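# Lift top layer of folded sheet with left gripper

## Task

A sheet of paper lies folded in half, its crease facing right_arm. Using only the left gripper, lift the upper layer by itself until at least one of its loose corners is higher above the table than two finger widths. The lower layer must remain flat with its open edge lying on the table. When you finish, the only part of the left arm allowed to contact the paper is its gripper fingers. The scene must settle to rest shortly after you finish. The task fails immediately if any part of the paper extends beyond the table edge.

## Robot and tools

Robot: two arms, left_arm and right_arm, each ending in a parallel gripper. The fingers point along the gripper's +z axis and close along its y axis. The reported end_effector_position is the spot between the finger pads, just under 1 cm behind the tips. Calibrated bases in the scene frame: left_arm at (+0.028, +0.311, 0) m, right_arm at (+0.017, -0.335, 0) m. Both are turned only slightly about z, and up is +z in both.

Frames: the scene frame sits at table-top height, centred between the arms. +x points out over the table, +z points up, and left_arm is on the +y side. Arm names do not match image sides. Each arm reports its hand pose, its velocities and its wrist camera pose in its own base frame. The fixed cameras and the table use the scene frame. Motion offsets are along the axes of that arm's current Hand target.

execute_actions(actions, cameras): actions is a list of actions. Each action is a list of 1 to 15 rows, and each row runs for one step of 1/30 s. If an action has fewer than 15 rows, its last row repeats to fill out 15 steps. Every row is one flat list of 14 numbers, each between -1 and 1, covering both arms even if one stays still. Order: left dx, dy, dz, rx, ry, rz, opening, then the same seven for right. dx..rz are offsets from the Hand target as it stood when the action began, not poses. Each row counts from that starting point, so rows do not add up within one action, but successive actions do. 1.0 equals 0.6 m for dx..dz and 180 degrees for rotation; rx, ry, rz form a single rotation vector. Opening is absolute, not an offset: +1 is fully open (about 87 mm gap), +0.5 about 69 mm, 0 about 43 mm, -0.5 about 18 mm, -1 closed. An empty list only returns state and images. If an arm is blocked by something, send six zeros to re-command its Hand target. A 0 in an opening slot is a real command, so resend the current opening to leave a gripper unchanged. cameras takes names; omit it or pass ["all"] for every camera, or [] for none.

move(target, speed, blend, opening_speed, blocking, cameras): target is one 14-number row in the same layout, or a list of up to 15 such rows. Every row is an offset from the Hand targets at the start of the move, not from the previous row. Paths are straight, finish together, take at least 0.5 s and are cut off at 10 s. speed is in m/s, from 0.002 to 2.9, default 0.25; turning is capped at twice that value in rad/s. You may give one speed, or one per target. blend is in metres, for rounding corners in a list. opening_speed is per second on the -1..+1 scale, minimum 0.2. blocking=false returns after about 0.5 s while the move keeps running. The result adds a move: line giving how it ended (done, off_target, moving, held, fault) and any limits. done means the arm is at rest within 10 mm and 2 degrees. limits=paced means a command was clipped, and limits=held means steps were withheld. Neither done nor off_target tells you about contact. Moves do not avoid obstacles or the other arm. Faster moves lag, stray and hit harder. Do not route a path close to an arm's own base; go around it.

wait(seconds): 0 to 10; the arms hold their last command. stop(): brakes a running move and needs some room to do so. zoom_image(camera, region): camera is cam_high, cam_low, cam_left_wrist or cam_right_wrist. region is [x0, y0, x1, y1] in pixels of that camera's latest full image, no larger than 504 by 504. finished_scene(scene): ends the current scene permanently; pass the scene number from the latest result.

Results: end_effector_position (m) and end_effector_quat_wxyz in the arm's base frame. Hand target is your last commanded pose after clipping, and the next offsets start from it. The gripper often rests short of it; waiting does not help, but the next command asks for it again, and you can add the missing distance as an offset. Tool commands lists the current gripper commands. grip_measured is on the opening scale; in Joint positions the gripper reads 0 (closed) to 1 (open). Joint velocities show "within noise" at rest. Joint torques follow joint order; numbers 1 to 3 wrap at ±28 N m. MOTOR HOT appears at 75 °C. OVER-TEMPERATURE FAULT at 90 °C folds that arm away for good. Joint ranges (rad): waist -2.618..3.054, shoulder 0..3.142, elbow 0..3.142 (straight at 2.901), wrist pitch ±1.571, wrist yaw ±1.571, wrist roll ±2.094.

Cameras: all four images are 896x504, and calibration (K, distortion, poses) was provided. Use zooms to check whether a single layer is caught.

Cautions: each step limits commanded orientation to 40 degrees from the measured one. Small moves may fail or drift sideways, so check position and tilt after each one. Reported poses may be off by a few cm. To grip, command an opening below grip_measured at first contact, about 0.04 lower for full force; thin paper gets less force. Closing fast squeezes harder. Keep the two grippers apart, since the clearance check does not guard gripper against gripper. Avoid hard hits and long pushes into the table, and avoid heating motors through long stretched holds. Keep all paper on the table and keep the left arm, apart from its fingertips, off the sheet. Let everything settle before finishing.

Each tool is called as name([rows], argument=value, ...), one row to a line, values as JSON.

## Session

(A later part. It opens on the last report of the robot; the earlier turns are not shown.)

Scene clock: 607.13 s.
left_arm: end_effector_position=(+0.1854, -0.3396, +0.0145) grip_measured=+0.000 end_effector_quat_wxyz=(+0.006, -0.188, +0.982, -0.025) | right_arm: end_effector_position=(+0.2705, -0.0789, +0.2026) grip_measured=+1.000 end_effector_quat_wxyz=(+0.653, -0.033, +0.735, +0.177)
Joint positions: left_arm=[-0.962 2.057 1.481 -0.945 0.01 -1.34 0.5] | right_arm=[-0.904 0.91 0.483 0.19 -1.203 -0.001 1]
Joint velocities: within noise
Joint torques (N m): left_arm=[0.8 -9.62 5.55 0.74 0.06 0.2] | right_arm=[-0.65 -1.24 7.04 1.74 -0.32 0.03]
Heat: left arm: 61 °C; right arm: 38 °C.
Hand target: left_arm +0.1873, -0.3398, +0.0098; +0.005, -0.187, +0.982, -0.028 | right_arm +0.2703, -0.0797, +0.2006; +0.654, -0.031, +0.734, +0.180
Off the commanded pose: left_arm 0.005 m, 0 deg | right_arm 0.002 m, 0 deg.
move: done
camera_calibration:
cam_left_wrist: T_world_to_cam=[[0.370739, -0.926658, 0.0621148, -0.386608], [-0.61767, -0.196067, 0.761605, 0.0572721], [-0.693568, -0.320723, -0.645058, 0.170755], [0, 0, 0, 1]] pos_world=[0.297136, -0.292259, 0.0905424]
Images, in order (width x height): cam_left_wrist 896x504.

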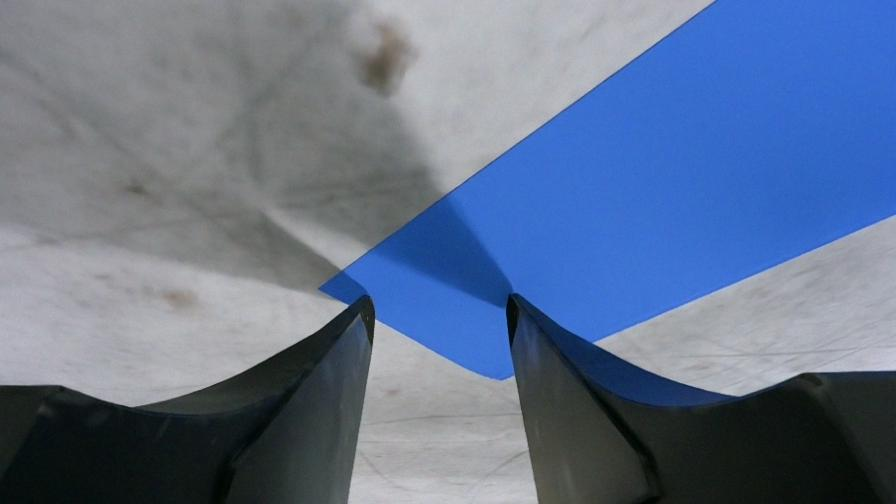

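move(target=[0.0, 0.0, 0.002, 0, 0, 0, -0.4, 0, 0, 0, 0, 0, 0, 1.0], speed=0.05, opening_speed=0.4, cameras=["cam_left_wrist"])

zoom_image(camera="cam_left_wrist", region=[310, 200, 590, 380])

Scene clock: 619.20 s.
left_arm: end_effector_position=(+0.1861, -0.3406, +0.0145) grip_measured=-0.400 end_effector_quat_wxyz=(+0.007, -0.188, +0.982, -0.027) | right_arm: end_effector_position=(+0.2705, -0.0789, +0.2026) grip_measured=+1.000 end_effector_quat_wxyz=(+0.653, -0.033, +0.735, +0.177)
Joint positions: left_arm=[-0.962 2.057 1.481 -0.94 0.01 -1.34 0.3] | right_arm=[-0.904 0.91 0.483 0.19 -1.203 -0.001 1]
Joint velocities: within noise
Joint torques (N m): left_arm=[0.8 -9.47 5.37 0.74 0.05 0.19] | right_arm=[-0.65 -1.22 7.01 1.74 -0.32 0.03]
Heat: left arm: 60 °C; right arm: 38 °C.
Hand target: left_arm +0.1873, -0.3398, +0.0086; +0.005, -0.187, +0.982, -0.028 | right_arm +0.2703, -0.0797, +0.2006; +0.654, -0.031, +0.734, +0.180
Off the commanded pose: left_arm 0.006 m, 0 deg | right_arm 0.002 m, 0 deg.
move: done
camera_calibration:
cam_left_wrist: T_world_to_cam=[[0.370549, -0.926398, 0.0669276, -0.387744], [-0.619854, -0.192984, 0.760616, 0.0590059], [-0.691718, -0.323331, -0.645742, 0.16969], [0, 0, 0, 1]] pos_world=[0.297631, -0.292952, 0.0906461]
Images, in order (width x height): cam_left_wrist 896x504.

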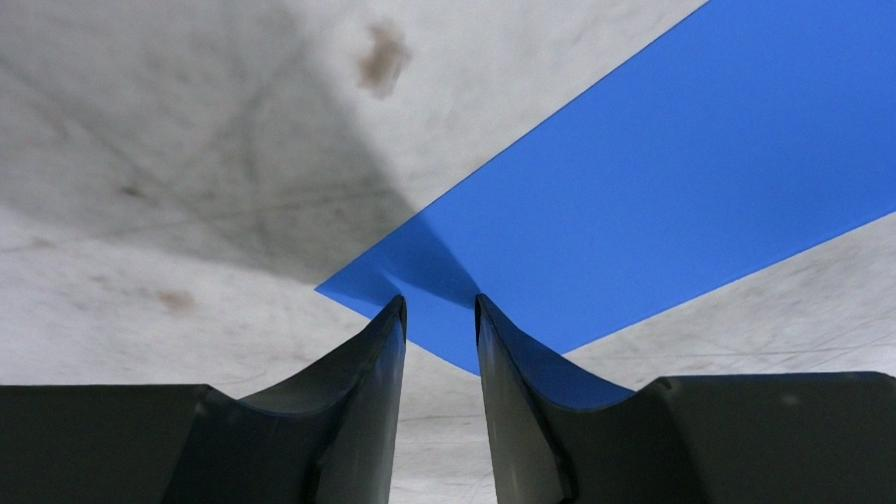

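Scaled by 1.800.

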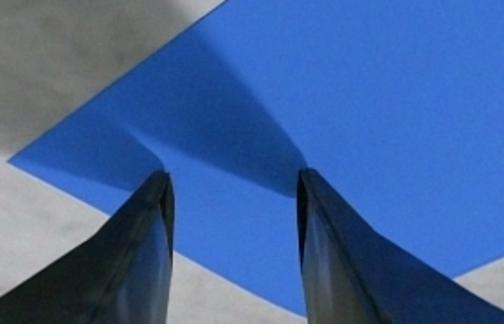

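move([
  [0.0, 0.0, -0.04, 0.012, 0, 0, 0.0, 0, 0, 0, 0, 0, 0, 1.0],
  [0.0, 0.003, 0.008, 0.024, 0, 0, 0.0, 0, 0, 0, 0, 0, 0, 1.0],
], speed=[0.1, 0.04], opening_speed=1.0, cameras=["cam_left_wrist"])

zoom_image(camera="cam_left_wrist", region=[310, 200, 590, 380])

Scene clock: 639.83 s.
left_arm: end_effector_position=(+0.1799, -0.3348, +0.0133) grip_measured=+0.000 end_effector_quat_wxyz=(+0.000, -0.187, +0.981, -0.052) | right_arm: end_effector_position=(+0.2705, -0.0789, +0.2026) grip_measured=+1.000 end_effector_quat_wxyz=(+0.653, -0.033, +0.735, +0.177)
Joint positions: left_arm=[-0.951 1.997 1.379 -0.858 0.043 -1.33 0.5] | right_arm=[-0.904 0.91 0.483 0.19 -1.203 -0.001 1]
Joint velocities: within noise
Joint torques (N m): left_arm=[0.64 -8.94 4 1.34 -0.09 0.15] | right_arm=[-0.66 -1.24 7.01 1.74 -0.32 0.03]
Heat: left arm: 59 °C; right arm: 38 °C.
Hand target: left_arm +0.1866, -0.3384, +0.0037; +0.012, -0.187, +0.980, -0.064 | right_arm +0.2703, -0.0797, +0.2006; +0.654, -0.031, +0.734, +0.180
Off the commanded pose: left_arm 0.012 m, 2 deg | right_arm 0.002 m, 0 deg.
move: off_target (left_arm)
camera_calibration:
cam_left_wrist: T_world_to_cam=[[0.36826, -0.922877, 0.112616, -0.379008], [-0.617854, -0.152416, 0.771379, 0.0703199], [-0.694723, -0.353649, -0.626332, 0.156632], [0, 0, 0, 1]] pos_world=[0.291837, -0.283667, 0.0865426]
Images, in order (width x height): cam_left_wrist 896x504.

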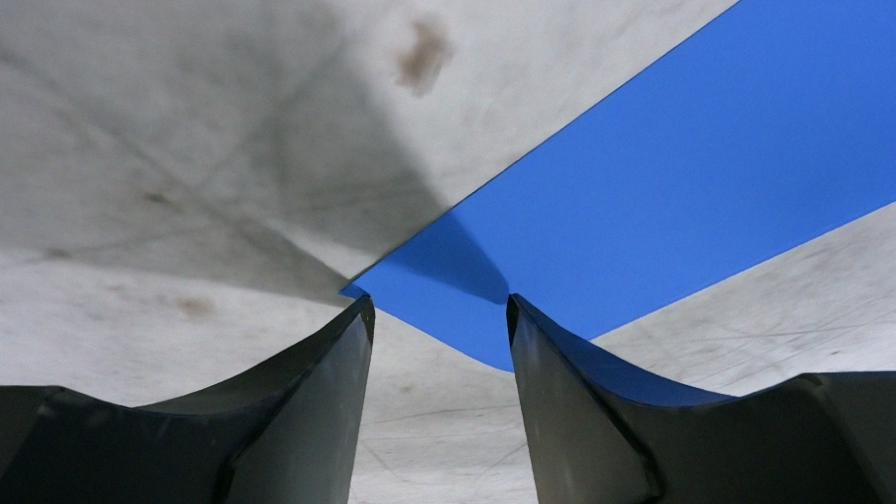

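Scaled by 1.800.

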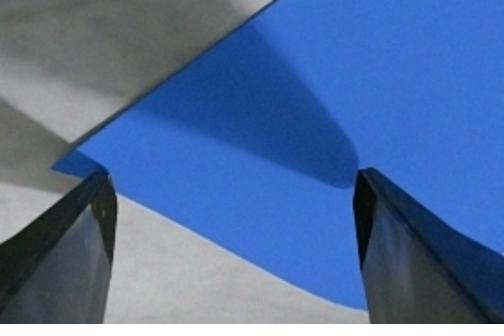

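zoom_image(camera="cam_left_wrist", region=[320, 200, 480, 320])

Scaled by 3.150.

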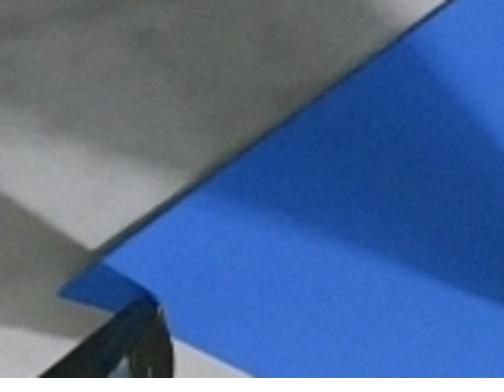

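move(target=[0.0, -0.004, 0.003, 0, 0, 0, -0.4, 0, 0, 0, 0, 0, 0, 1.0], speed=0.05, opening_speed=0.4, cameras=["cam_left_wrist"])

zoom_image(camera="cam_left_wrist", region=[310, 200, 590, 380])

Scene clock: 654.13 s.
left_arm: end_effector_position=(+0.1854, -0.3428, +0.0137) grip_measured=-0.400 end_effector_quat_wxyz=(+0.008, -0.186, +0.980, -0.070) | right_arm: end_effector_position=(+0.2705, -0.0789, +0.2026) grip_measured=+1.000 end_effector_quat_wxyz=(+0.653, -0.033, +0.735, +0.177)
Joint positions: left_arm=[-0.951 1.998 1.379 -0.818 0.044 -1.328 0.3] | right_arm=[-0.904 0.91 0.483 0.19 -1.203 -0.001 1]
Joint velocities: within noise
Joint torques (N m): left_arm=[0.5 -8.27 4.83 1.02 -0.1 0.14] | right_arm=[-0.65 -1.21 7.02 1.74 -0.32 0.03]
Heat: left arm: 58 °C; right arm: 38 °C.
Hand target: left_arm +0.1877, -0.3408, +0.0022; +0.012, -0.187, +0.980, -0.065 | right_arm +0.2703, -0.0797, +0.2006; +0.654, -0.031, +0.734, +0.180
Off the commanded pose: left_arm 0.012 m, 1 deg | right_arm 0.002 m, 0 deg.
move: off_target (left_arm)
camera_calibration:
cam_left_wrist: T_world_to_cam=[[0.364617, -0.91891, 0.150531, -0.386978], [-0.63419, -0.126696, 0.762726, 0.0841368], [-0.681805, -0.373568, -0.628959, 0.148639], [0, 0, 0, 1]] pos_world=[0.2958, -0.289411, 0.0875664]
Images, in order (width x height): cam_left_wrist 896x504.

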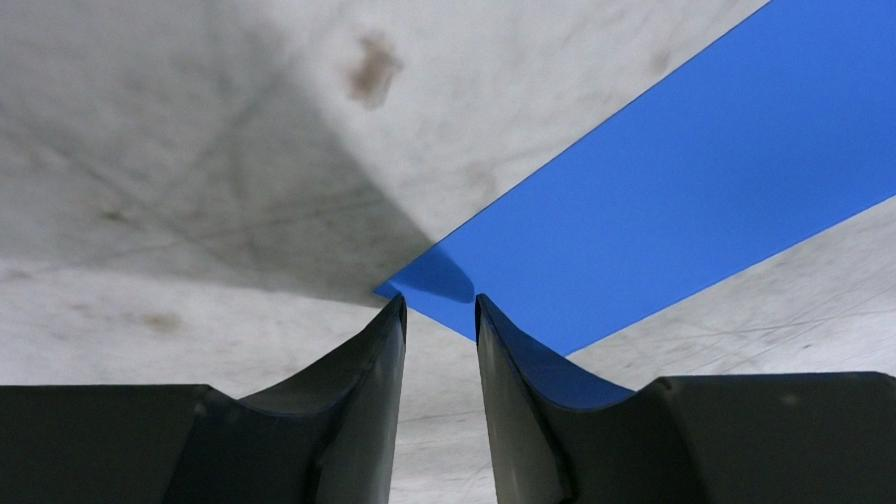

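Scaled by 1.800.

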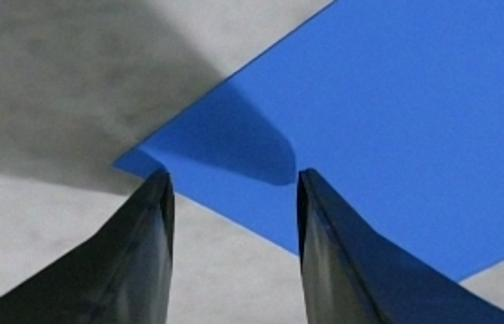

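move(target=[0.0, 0.02, -0.055, -0.012, 0, 0, 0.0, 0, 0, 0, 0, 0, 0, 1.0], speed=0.1, opening_speed=1.0, cameras=["cam_left_wrist"])

Scene clock: 691.03 s.
left_arm: end_effector_position=(+0.1743, -0.3248, +0.0179) grip_measured=+0.000 end_effector_quat_wxyz=(-0.004, -0.187, +0.982, -0.034) | right_arm: end_effector_position=(+0.2705, -0.0789, +0.2026) grip_measured=+1.000 end_effector_quat_wxyz=(+0.653, -0.033, +0.735, +0.177)
Joint positions: left_arm=[-0.951 1.982 1.379 -0.91 0.036 -1.328 0.5] | right_arm=[-0.904 0.91 0.483 0.19 -1.203 -0.001 1]
Joint velocities: within noise
Joint torques (N m): left_arm=[1.1 -12.11 8.28 0.32 -0.12 0.21] | right_arm=[-0.68 -1.22 7.05 1.74 -0.32 0.03]
Heat: left arm: 53 °C; right arm: 38 °C.
Hand target: left_arm +0.1817, -0.3257, +0.0333; +0.009, -0.187, +0.981, -0.046 | right_arm +0.2703, -0.0797, +0.2006; +0.654, -0.031, +0.734, +0.180
Off the commanded pose: left_arm 0.017 m, 2 deg | right_arm 0.002 m, 0 deg.
move: off_target (left_arm)
camera_calibration:
cam_left_wrist: T_world_to_cam=[[0.369154, -0.926276, 0.0757549, -0.368876], [-0.605399, -0.177825, 0.775803, 0.0542957], [-0.705137, -0.332253, -0.626411, 0.167943], [0, 0, 0, 1]] pos_world=[0.287465, -0.276226, 0.0910224]
Images, in order (width x height): cam_left_wrist 896x504.

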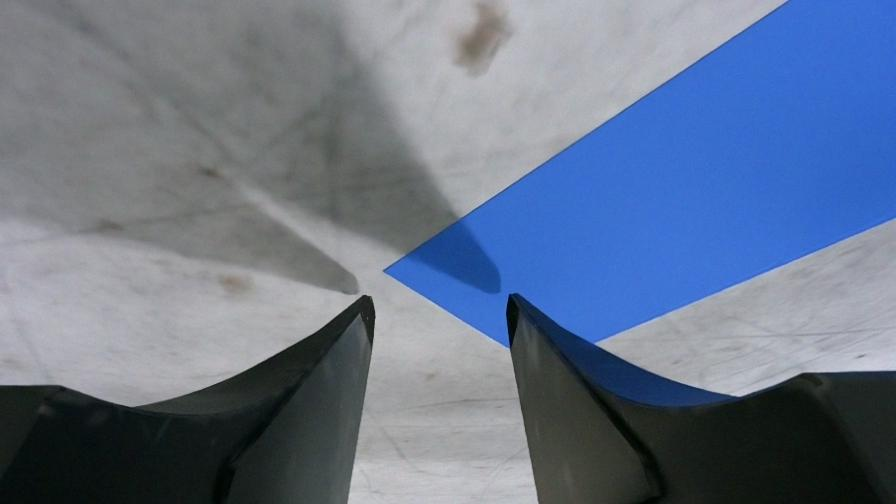

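move(target=[0.0102, -0.0178, 0.0455, -0.005, 0, 0, 0.0, 0, 0, 0, 0, 0, 0, 1.0], speed=0.05, cameras=["cam_left_wrist"])

zoom_image(camera="cam_left_wrist", region=[310, 200, 590, 380])

Scene clock: 712.17 s.
left_arm: end_effector_position=(+0.1750, -0.3300, +0.0126) grip_measured=+0.000 end_effector_quat_wxyz=(-0.004, -0.186, +0.982, -0.030) | right_arm: end_effector_position=(+0.2705, -0.0789, +0.2026) grip_measured=+1.000 end_effector_quat_wxyz=(+0.653, -0.033, +0.735, +0.177)
Joint positions: left_arm=[-0.959 2.011 1.4 -0.908 0.033 -1.335 0.5] | right_arm=[-0.904 0.91 0.483 0.19 -1.203 -0.001 1]
Joint velocities: within noise
Joint torques (N m): left_arm=[-0.59 -7.73 8.03 0.87 -0.14 0.03] | right_arm=[-0.66 -1.22 7.02 1.74 -0.32 0.03]
Heat: left arm: 55 °C; right arm: 38 °C.
Hand target: left_arm +0.1809, -0.3402, +0.0071; +0.007, -0.187, +0.982, -0.038 | right_arm +0.2703, -0.0797, +0.2006; +0.654, -0.031, +0.734, +0.180
Off the commanded pose: left_arm 0.013 m, 2 deg | right_arm 0.002 m, 0 deg.
move: off_target (left_arm)
camera_calibration:
cam_left_wrist: T_world_to_cam=[[0.367649, -0.927411, 0.0688667, -0.373651], [-0.605055, -0.182307, 0.77503, 0.0563711], [-0.706217, -0.326607, -0.62816, 0.165369], [0, 0, 0, 1]] pos_world=[0.288266, -0.28224, 0.0859211]
Images, in order (width x height): cam_left_wrist 896x504.

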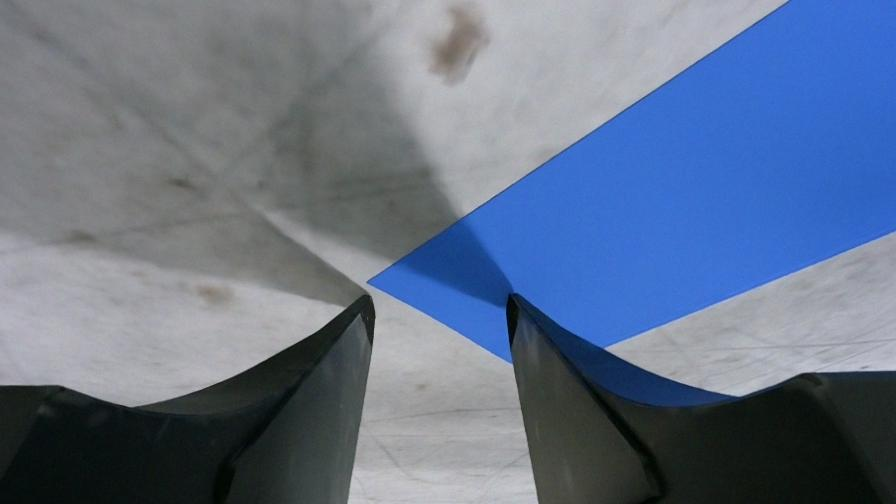

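Scaled by 1.800.

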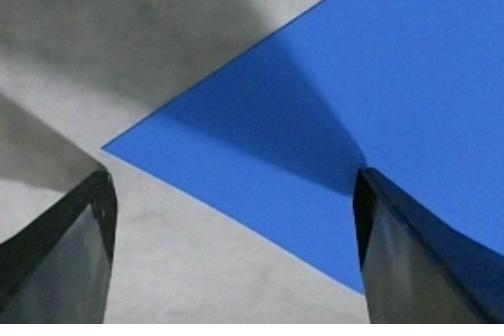

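move([
  [0.0, 0.0, -0.055, 0, 0, 0, 0.0, 0, 0, 0, 0, 0, 0, 1.0],
  [0.008, -0.016, -0.055, 0, 0, 0, 0.0, 0, 0, 0, 0, 0, 0, 1.0],
], speed=0.1, cameras=["cam_left_wrist"])

Scene clock: 720.10 s.
left_arm: end_effector_position=(+0.1770, -0.3466, +0.0381) grip_measured=+0.000 end_effector_quat_wxyz=(+0.002, -0.185, +0.982, -0.042) | right_arm: end_effector_position=(+0.2705, -0.0789, +0.2026) grip_measured=+1.000 end_effector_quat_wxyz=(+0.653, -0.033, +0.735, +0.177)
Joint positions: left_arm=[-0.981 2.011 1.506 -0.987 0.03 -1.355 0.5] | right_arm=[-0.904 0.91 0.483 0.19 -1.203 -0.001 1]
Joint velocities: within noise
Joint torques (N m): left_arm=[-0.1 -9.37 8.91 0.37 -0.12 0.02] | right_arm=[-0.65 -1.22 7.02 1.74 -0.32 0.03]
Heat: left arm: 54 °C; right arm: 38 °C.
Hand target: left_arm +0.1790, -0.3485, +0.0408; +0.007, -0.187, +0.982, -0.038 | right_arm +0.2703, -0.0797, +0.2006; +0.654, -0.031, +0.734, +0.180
Off the commanded pose: left_arm 0.004 m, 1 deg | right_arm 0.002 m, 0 deg.
move: done
camera_calibration:
cam_left_wrist: T_world_to_cam=[[0.365433, -0.926101, 0.0937838, -0.391615], [-0.617745, -0.165916, 0.768676, 0.0429918], [-0.696311, -0.338834, -0.632726, 0.171577], [0, 0, 0, 1]] pos_world=[0.289138, -0.297406, 0.112242]
Images, in order (width x height): cam_left_wrist 896x504.

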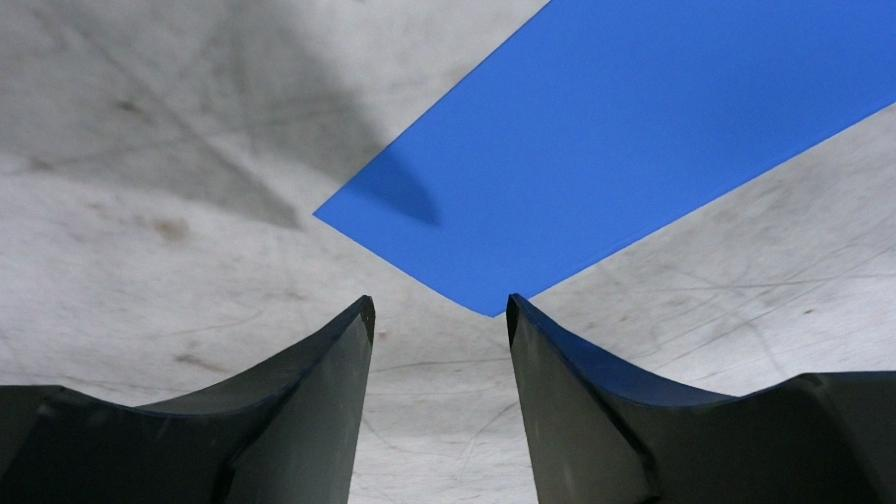

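move(target=[-0.0142, 0.0222, 0.01, 0, 0, 0, 0.0, 0, 0, 0, 0, 0, 0, 1.0], speed=0.06, cameras=["cam_left_wrist"])

Scene clock: 734.07 s.
left_arm: end_effector_position=(+0.1767, -0.3328, +0.0285) grip_measured=+0.000 end_effector_quat_wxyz=(-0.005, -0.189, +0.982, -0.025) | right_arm: end_effector_position=(+0.2705, -0.0789, +0.2026) grip_measured=+1.000 end_effector_quat_wxyz=(+0.653, -0.033, +0.735, +0.177)
Joint positions: left_arm=[-0.961 2.011 1.467 -0.986 0.029 -1.341 0.5] | right_arm=[-0.904 0.91 0.483 0.19 -1.203 -0.001 1]
Joint velocities: within noise
Joint torques (N m): left_arm=[0.88 -11.78 5.52 0.69 -0.1 0.18] | right_arm=[-0.66 -1.24 7.04 1.74 -0.32 0.03]
Heat: left arm: 53 °C; right arm: 38 °C.
Hand target: left_arm +0.1822, -0.3334, +0.0337; +0.007, -0.187, +0.982, -0.038 | right_arm +0.2703, -0.0797, +0.2006; +0.654, -0.031, +0.734, +0.180
Off the commanded pose: left_arm 0.008 m, 2 deg | right_arm 0.002 m, 0 deg.
move: done
camera_calibration:
cam_left_wrist: T_world_to_cam=[[0.3726, -0.926183, 0.057918, -0.378049], [-0.601447, -0.193488, 0.775128, 0.0402315], [-0.706704, -0.323647, -0.629144, 0.176756], [0, 0, 0, 1]] pos_world=[0.289973, -0.285152, 0.101916]
Images, in order (width x height): cam_left_wrist 896x504.

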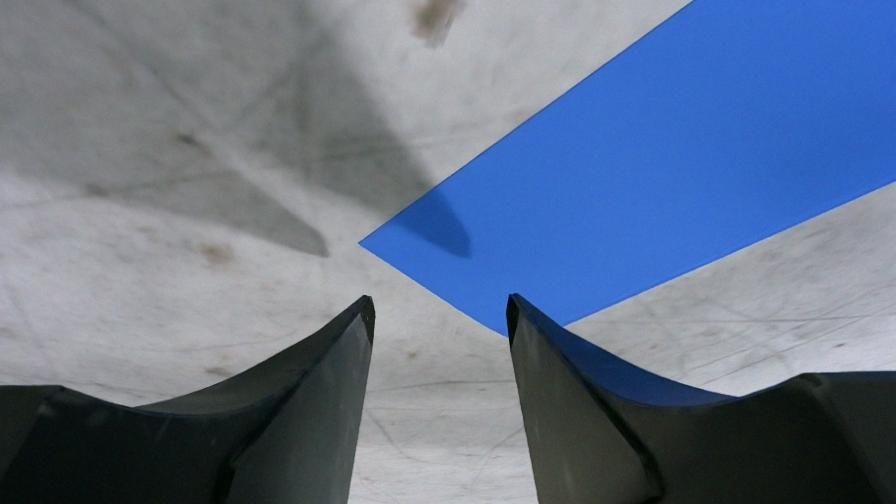

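move([
  [0.0042, -0.014, 0.0, 0, 0, 0, 0.0, 0, 0, 0, 0, 0, 0, 1.0],
  [0.0042, -0.0085, 0.040, 0, 0, 0, 0.0, 0, 0, 0, 0, 0, 0, 1.0],
], speed=[0.03, 0.05], cameras=["cam_left_wrist"])

zoom_image(camera="cam_left_wrist", region=[310, 200, 590, 380])

Scene clock: 753.03 s.
left_arm: end_effector_position=(+0.1817, -0.3400, +0.0156) grip_measured=+0.000 end_effector_quat_wxyz=(+0.001, -0.188, +0.981, -0.039) | right_arm: end_effector_position=(+0.2705, -0.0789, +0.2026) grip_measured=+1.000 end_effector_quat_wxyz=(+0.653, -0.033, +0.735, +0.177)
Joint positions: left_arm=[-0.961 2.031 1.443 -0.91 0.029 -1.34 0.5] | right_arm=[-0.904 0.91 0.483 0.19 -1.203 -0.001 1]
Joint velocities: within noise
Joint torques (N m): left_arm=[-0.17 -9.39 5.53 0.75 -0.1 0.08] | right_arm=[-0.66 -1.22 7.04 1.74 -0.32 0.03]
Heat: left arm: 55 °C; right arm: 38 °C.
Hand target: left_arm +0.1825, -0.3408, +0.0102; +0.007, -0.187, +0.982, -0.038 | right_arm +0.2703, -0.0797, +0.2006; +0.654, -0.031, +0.734, +0.180
Off the commanded pose: left_arm 0.006 m, 1 deg | right_arm 0.002 m, 0 deg.
move: done
camera_calibration:
cam_left_wrist: T_world_to_cam=[[0.369885, -0.924934, 0.0876458, -0.385321], [-0.615251, -0.173165, 0.769078, 0.0613085], [-0.696169, -0.338395, -0.633118, 0.163032], [0, 0, 0, 1]] pos_world=[0.293742, -0.290611, 0.0898391]
Images, in order (width x height): cam_left_wrist 896x504.

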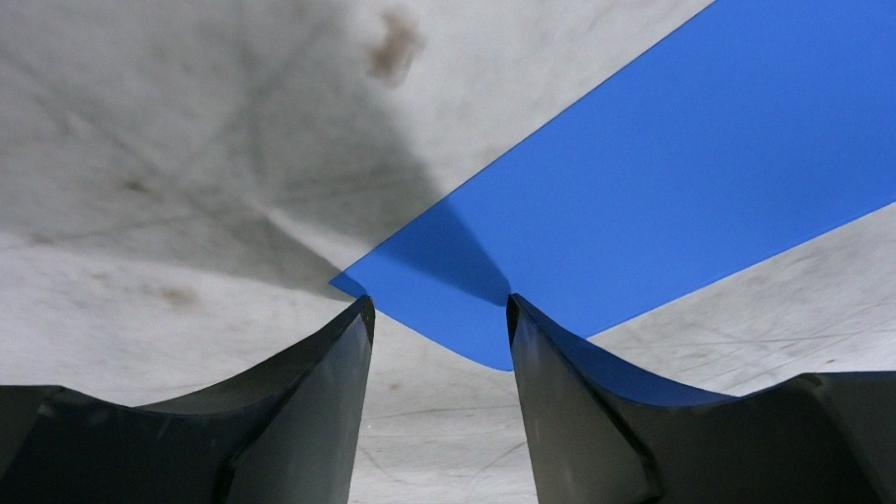

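Scaled by 1.800.

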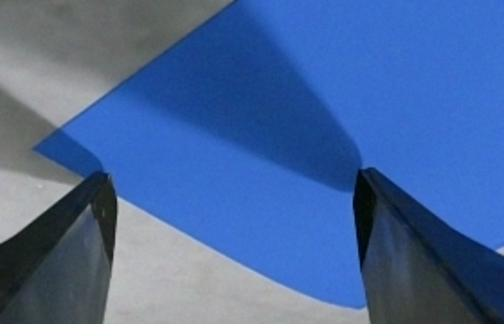

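move([
  [0.0, 0.002, 0.010, 0, 0, 0, 0.0, 0, 0, 0, 0, 0, 0, 1.0],
  [0.0, 0.002, 0.010, 0, 0, 0, -0.45, 0, 0, 0, 0, 0, 0, 1.0],
], speed=[0.03, 0.05], opening_speed=0.4, cameras=["cam_left_wrist"])

zoom_image(camera="cam_left_wrist", region=[310, 200, 590, 380])

Scene clock: 762.50 s.
left_arm: end_effector_position=(+0.1814, -0.3395, +0.0128) grip_measured=-0.450 end_effector_quat_wxyz=(+0.002, -0.188, +0.981, -0.040) | right_arm: end_effector_position=(+0.2705, -0.0789, +0.2026) grip_measured=+1.000 end_effector_quat_wxyz=(+0.653, -0.033, +0.735, +0.177)
Joint positions: left_arm=[-0.961 2.031 1.431 -0.896 0.029 -1.34 0.275] | right_arm=[-0.904 0.91 0.483 0.19 -1.203 -0.001 1]
Joint velocities: within noise
Joint torques (N m): left_arm=[-0.12 -8.94 5.08 0.88 -0.11 0.09] | right_arm=[-0.65 -1.24 7.05 1.74 -0.32 0.03]
Heat: left arm: 56 °C; right arm: 38 °C.
Hand target: left_arm +0.1822, -0.3401, +0.0041; +0.007, -0.187, +0.982, -0.038 | right_arm +0.2703, -0.0797, +0.2006; +0.654, -0.031, +0.734, +0.180
Off the commanded pose: left_arm 0.009 m, 1 deg | right_arm 0.002 m, 0 deg.
move: done
camera_calibration:
cam_left_wrist: T_world_to_cam=[[0.369813, -0.924754, 0.0898257, -0.384577], [-0.616241, -0.17178, 0.768596, 0.0640342], [-0.695331, -0.339591, -0.633397, 0.160582], [0, 0, 0, 1]] pos_world=[0.29334, -0.290107, 0.0870407]
Images, in order (width x height): cam_left_wrist 896x504.

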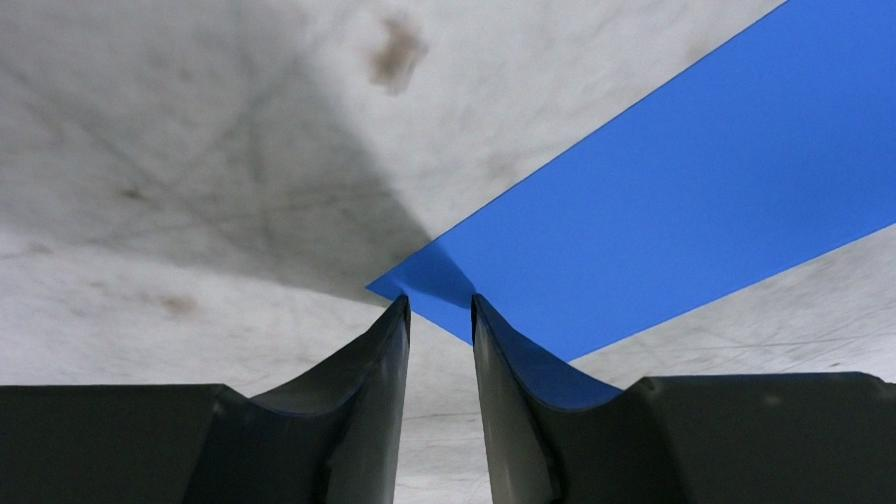

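Scaled by 1.800.

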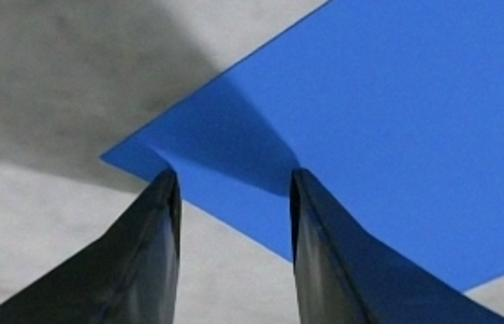

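move(target=[0, 0.06, -0.133, 0, 0, 0, 0.0, 0.3187, 0.3997, 0.18, -0.1931, 0.2393, -0.1667, -1.0], speed=0.2, opening_speed=1.0)

Scene clock: 1003.60 s.
left_arm: end_effector_position=(+0.1648, -0.3062, +0.0717) grip_measured=+0.000 end_effector_quat_wxyz=(+0.000, -0.187, +0.982, -0.035) | right_arm: end_effector_position=(+0.2672, +0.2035, +0.0560) grip_measured=-0.996 end_effector_quat_wxyz=(+0.331, -0.446, +0.806, +0.205)
Joint positions: left_arm=[-0.945 1.844 1.414 -1.077 0.03 -1.323 0.5] | right_arm=[0.489 1.401 0.711 -0.166 -0.398 -0.371 0.002]
Joint velocities: within noise
Joint torques (N m): left_arm=[1.01 -10.92 6.86 0.34 -0.1 0.21] | right_arm=[-0.61 -6.42 7.01 1.43 -0.28 -0.05]
Heat: left arm: 55 °C; right arm: 39 °C.
Hand target: left_arm +0.1667, -0.3011, +0.0809; +0.007, -0.187, +0.982, -0.038 | right_arm +0.2675, +0.2017, +0.0575; +0.334, -0.444, +0.806, +0.204 (not the last commanded pose)
Off the commanded pose: left_arm 0.011 m, 1 deg | right_arm 0.015 m, 2 deg.
move: held (right_arm; a check stopped the path), off_target (left_arm); limits=held
pose unreachable (right arm): on one or more control steps of this call, first in action 0 (counted from 0), this arm could not follow its commanded pose, so it was not sent that pose on those steps. It may still have moved: this result reports where it is.
cause: moving toward the commanded pose would bring a part of the arm too close to another arm (this arm's wrist camera and the left arm's wrist (the part past joint 4)).
camera_calibration:
cam_left_wrist: T_world_to_cam=[[0.369552, -0.925733, 0.0803069, -0.352466], [-0.612043, -0.177473, 0.770653, 0.0116932], [-0.699167, -0.333947, -0.632174, 0.200007], [0, 0, 0, 1]] pos_world=[0.27725, -0.257422, 0.145734]
cam_right_wrist: T_world_to_cam=[[0.861931, -0.50567, -0.0370491, -0.128313], [-0.501745, -0.861193, 0.0812267, 0.324445], [-0.0729803, -0.0514226, -0.996007, 0.225386], [0, 0, 0, 1]] pos_world=[0.289835, 0.226116, 0.193379]

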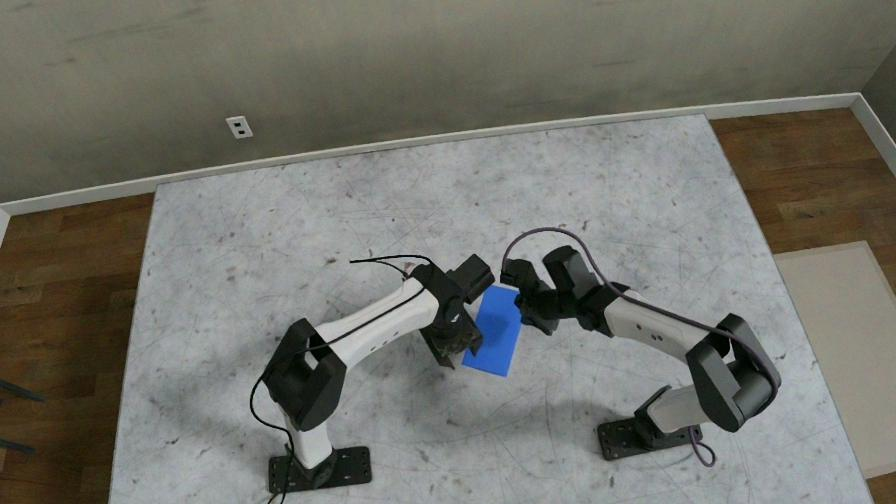

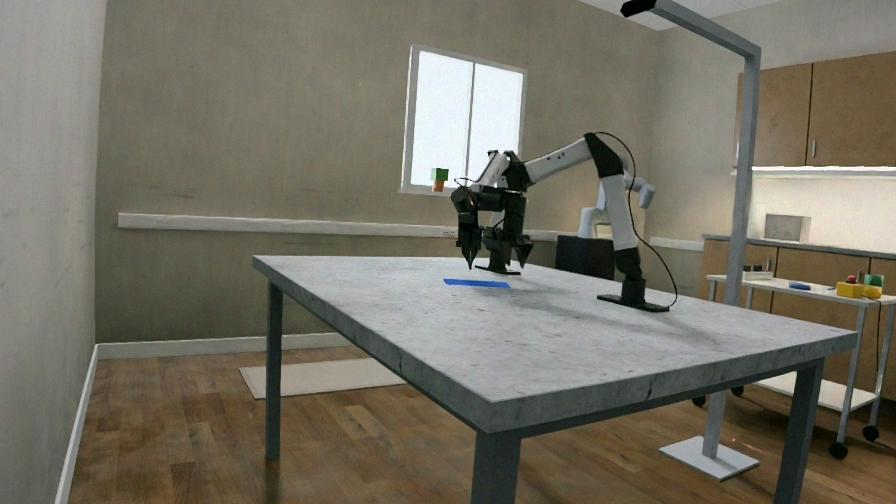

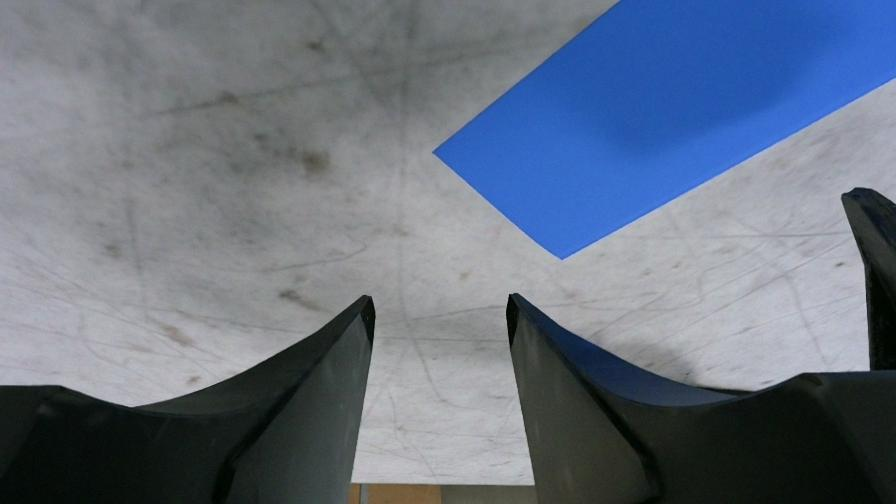

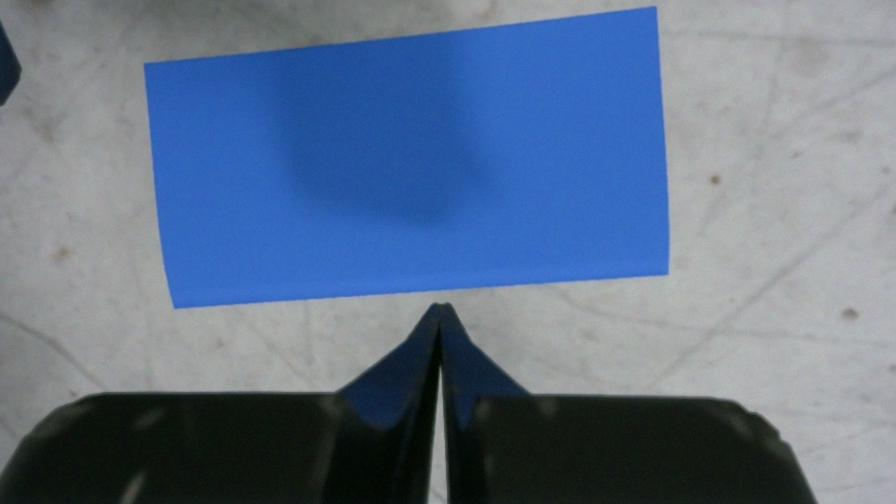

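move(target=[0, 0.04, 0, 0, 0, 0, 0.0, -0.0227, -0.0307, 0.04, 0, 0, 0.5, -1.0], speed=0.4)

Scene clock: 1059.03 s.
left_arm: end_effector_position=(+0.1551, -0.2818, +0.0740) grip_measured=+0.000 end_effector_quat_wxyz=(-0.002, -0.187, +0.982, -0.030) | right_arm: end_effector_position=(+0.2922, +0.2135, +0.0489) grip_measured=-0.996 end_effector_quat_wxyz=(+0.089, +0.253, +0.888, +0.374)
Joint positions: left_arm=[-0.926 1.759 1.318 -1.078 0.03 -1.304 0.5] | right_arm=[0.303 1.61 0.751 -0.079 -0.508 1.028 0.002]
Joint velocities: within noise
Joint torques (N m): left_arm=[1.01 -10.09 5.55 0.59 -0.08 0.21] | right_arm=[-0.47 -5.82 7.06 1.52 -0.33 0.02]
Heat: left arm: 60 °C; right arm: 37 °C.
Hand target: left_arm +0.1578, -0.2787, +0.0790; +0.007, -0.187, +0.982, -0.038 | right_arm +0.2970, +0.2149, +0.0500; +0.092, +0.256, +0.884, +0.380
Off the commanded pose: left_arm 0.006 m, 1 deg | right_arm 0.005 m, 1 deg.
move: done
camera_calibration:
cam_left_wrist: T_world_to_cam=[[0.370063, -0.926451, 0.0688601, -0.32589], [-0.6074, -0.185203, 0.772506, 0.00527349], [-0.702935, -0.327702, -0.631263, 0.205079], [0, 0, 0, 1]] pos_world=[0.26796, -0.233739, 0.147826]
cam_right_wrist: T_world_to_cam=[[-0.370749, -0.589833, -0.717386, 0.266337], [-0.818114, -0.15819, 0.55287, 0.26545], [-0.439584, 0.791879, -0.423902, 0.119721], [0, 0, 0, 1]] pos_world=[0.36854, 0.104281, 0.0950565]

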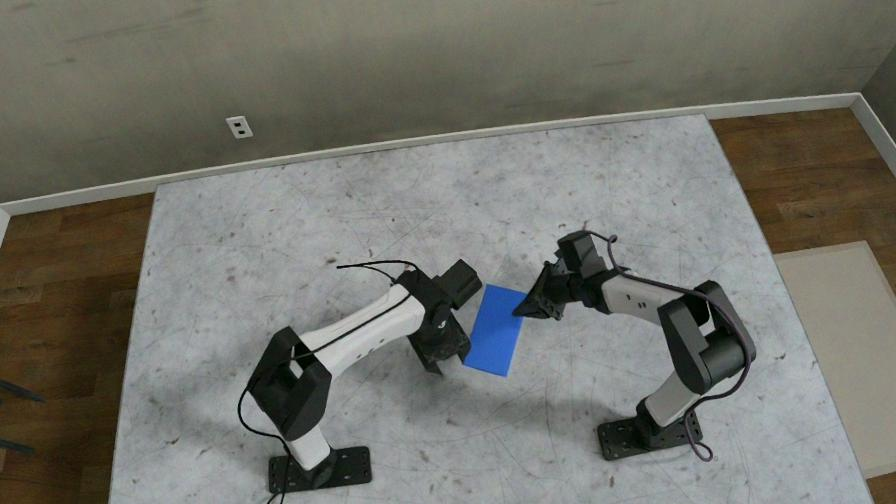

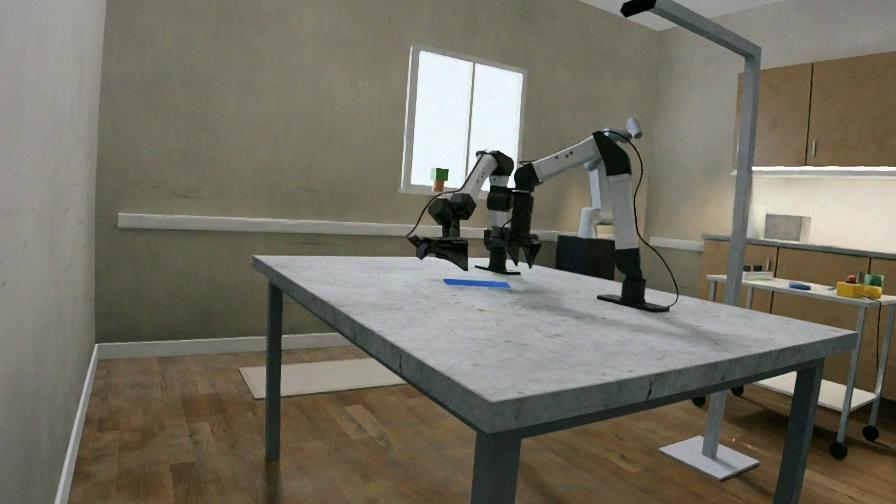

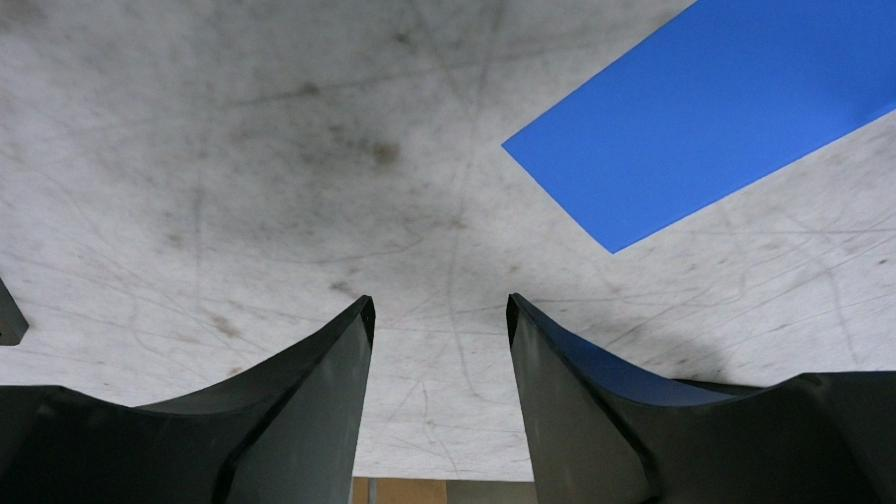

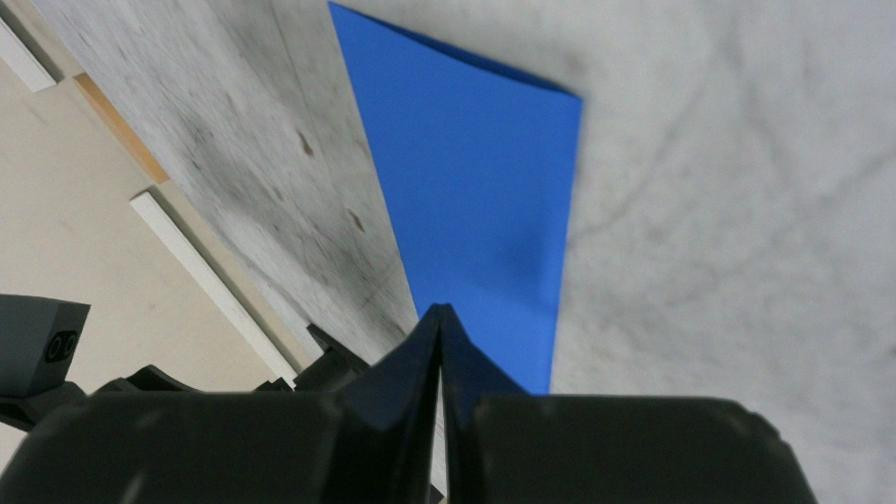

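zoom_image(camera="cam_right_wrist", region=[320, 0, 620, 150])

Scaled by 1.680.

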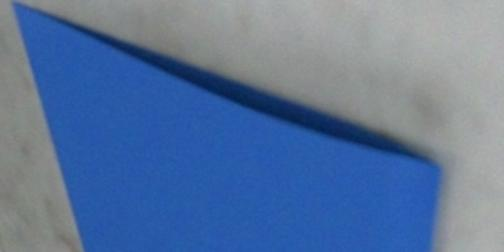

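move([
  [0, 0, 0, 0, 0, 0, 0.0, 0, 0, -0.133, 0, 0, -0.513, -1.0],
  [0, 0, 0, 0, 0, 0, 0.0, 0.1582, -0.0208, -0.0383, 0.0224, 0.034, 0.9733, -1.0],
], speed=0.4, blend=0.02)

Scene clock: 1250.60 s.
left_arm: end_effector_position=(+0.1551, -0.2817, +0.0740) grip_measured=+0.000 end_effector_quat_wxyz=(-0.002, -0.187, +0.982, -0.030) | right_arm: end_effector_position=(+0.2023, +0.2423, +0.0621) grip_measured=-0.996 end_effector_quat_wxyz=(-0.412, +0.881, -0.214, +0.090)
Joint positions: left_arm=[-0.926 1.759 1.318 -1.078 0.03 -1.303 0.5] | right_arm=[0.922 1.103 0.343 0.051 -0.15 -1.674 0.002]
Joint velocities: within noise
Joint torques (N m): left_arm=[0.99 -10.11 5.56 0.58 -0.07 0.2] | right_arm=[0.1 -1.81 6.38 1.81 -0.15 -0.11]
Heat: left arm: 55 °C; right arm: 36 °C.
Hand target: left_arm +0.1578, -0.2787, +0.0790; +0.007, -0.187, +0.982, -0.038 | right_arm +0.2032, +0.2430, +0.0602; -0.413, +0.881, -0.208, +0.096
Off the commanded pose: left_arm 0.006 m, 1 deg | right_arm 0.002 m, 1 deg.
move: done
camera_calibration:
cam_left_wrist: T_world_to_cam=[[0.369285, -0.92676, 0.0688847, -0.325758], [-0.607652, -0.184717, 0.772424, 0.00546609], [-0.703127, -0.327103, -0.63136, 0.205284], [0, 0, 0, 1]] pos_world=[0.26796, -0.23374, 0.147826]
cam_right_wrist: T_world_to_cam=[[0.298903, 0.580219, 0.75763, -0.251027], [0.313478, -0.809567, 0.496319, 0.121606], [0.901326, 0.0891491, -0.423868, -0.0380706], [0, 0, 0, 1]] pos_world=[0.0712258, 0.247493, 0.113693]

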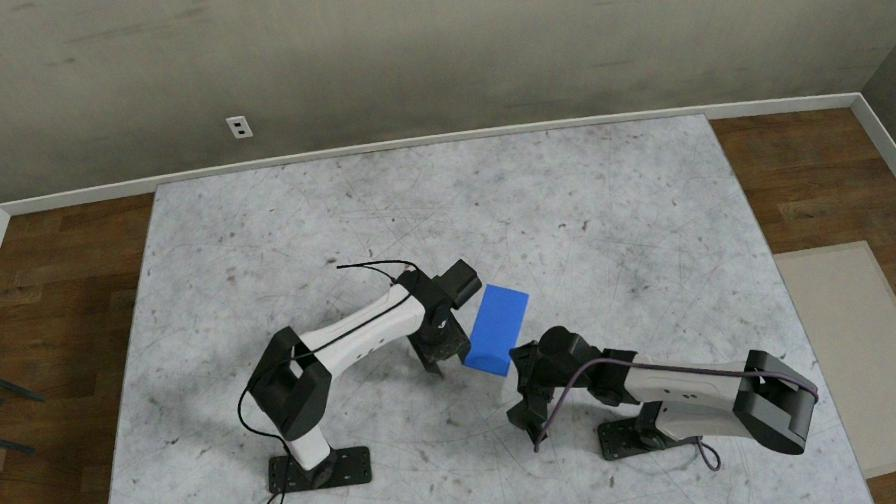

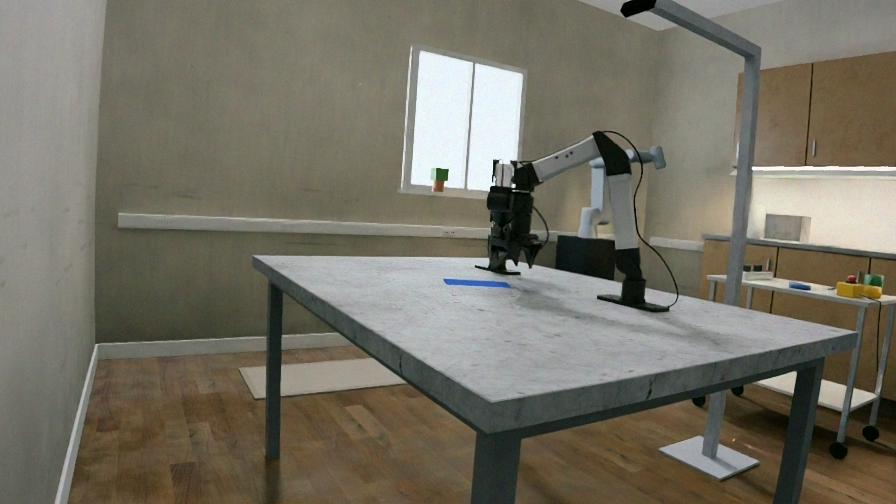

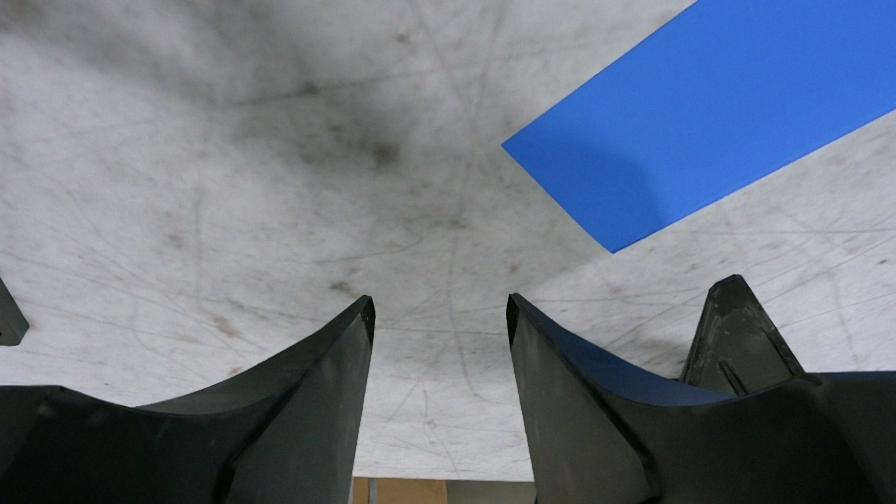

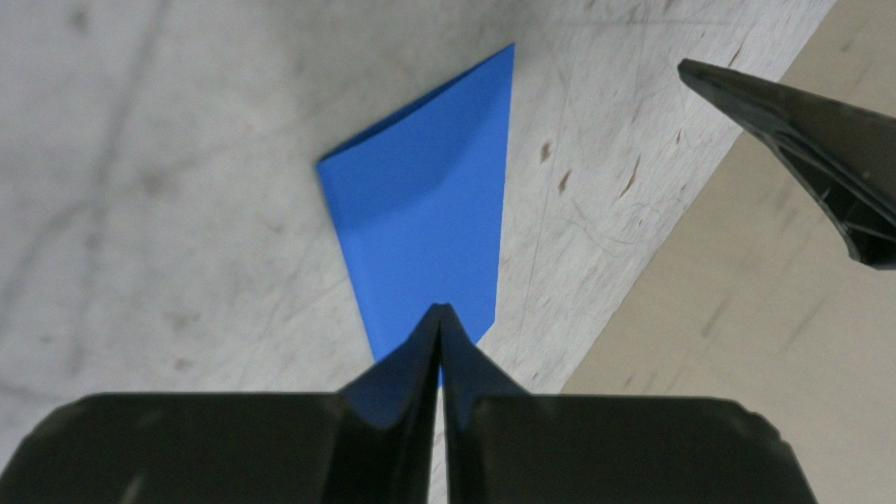

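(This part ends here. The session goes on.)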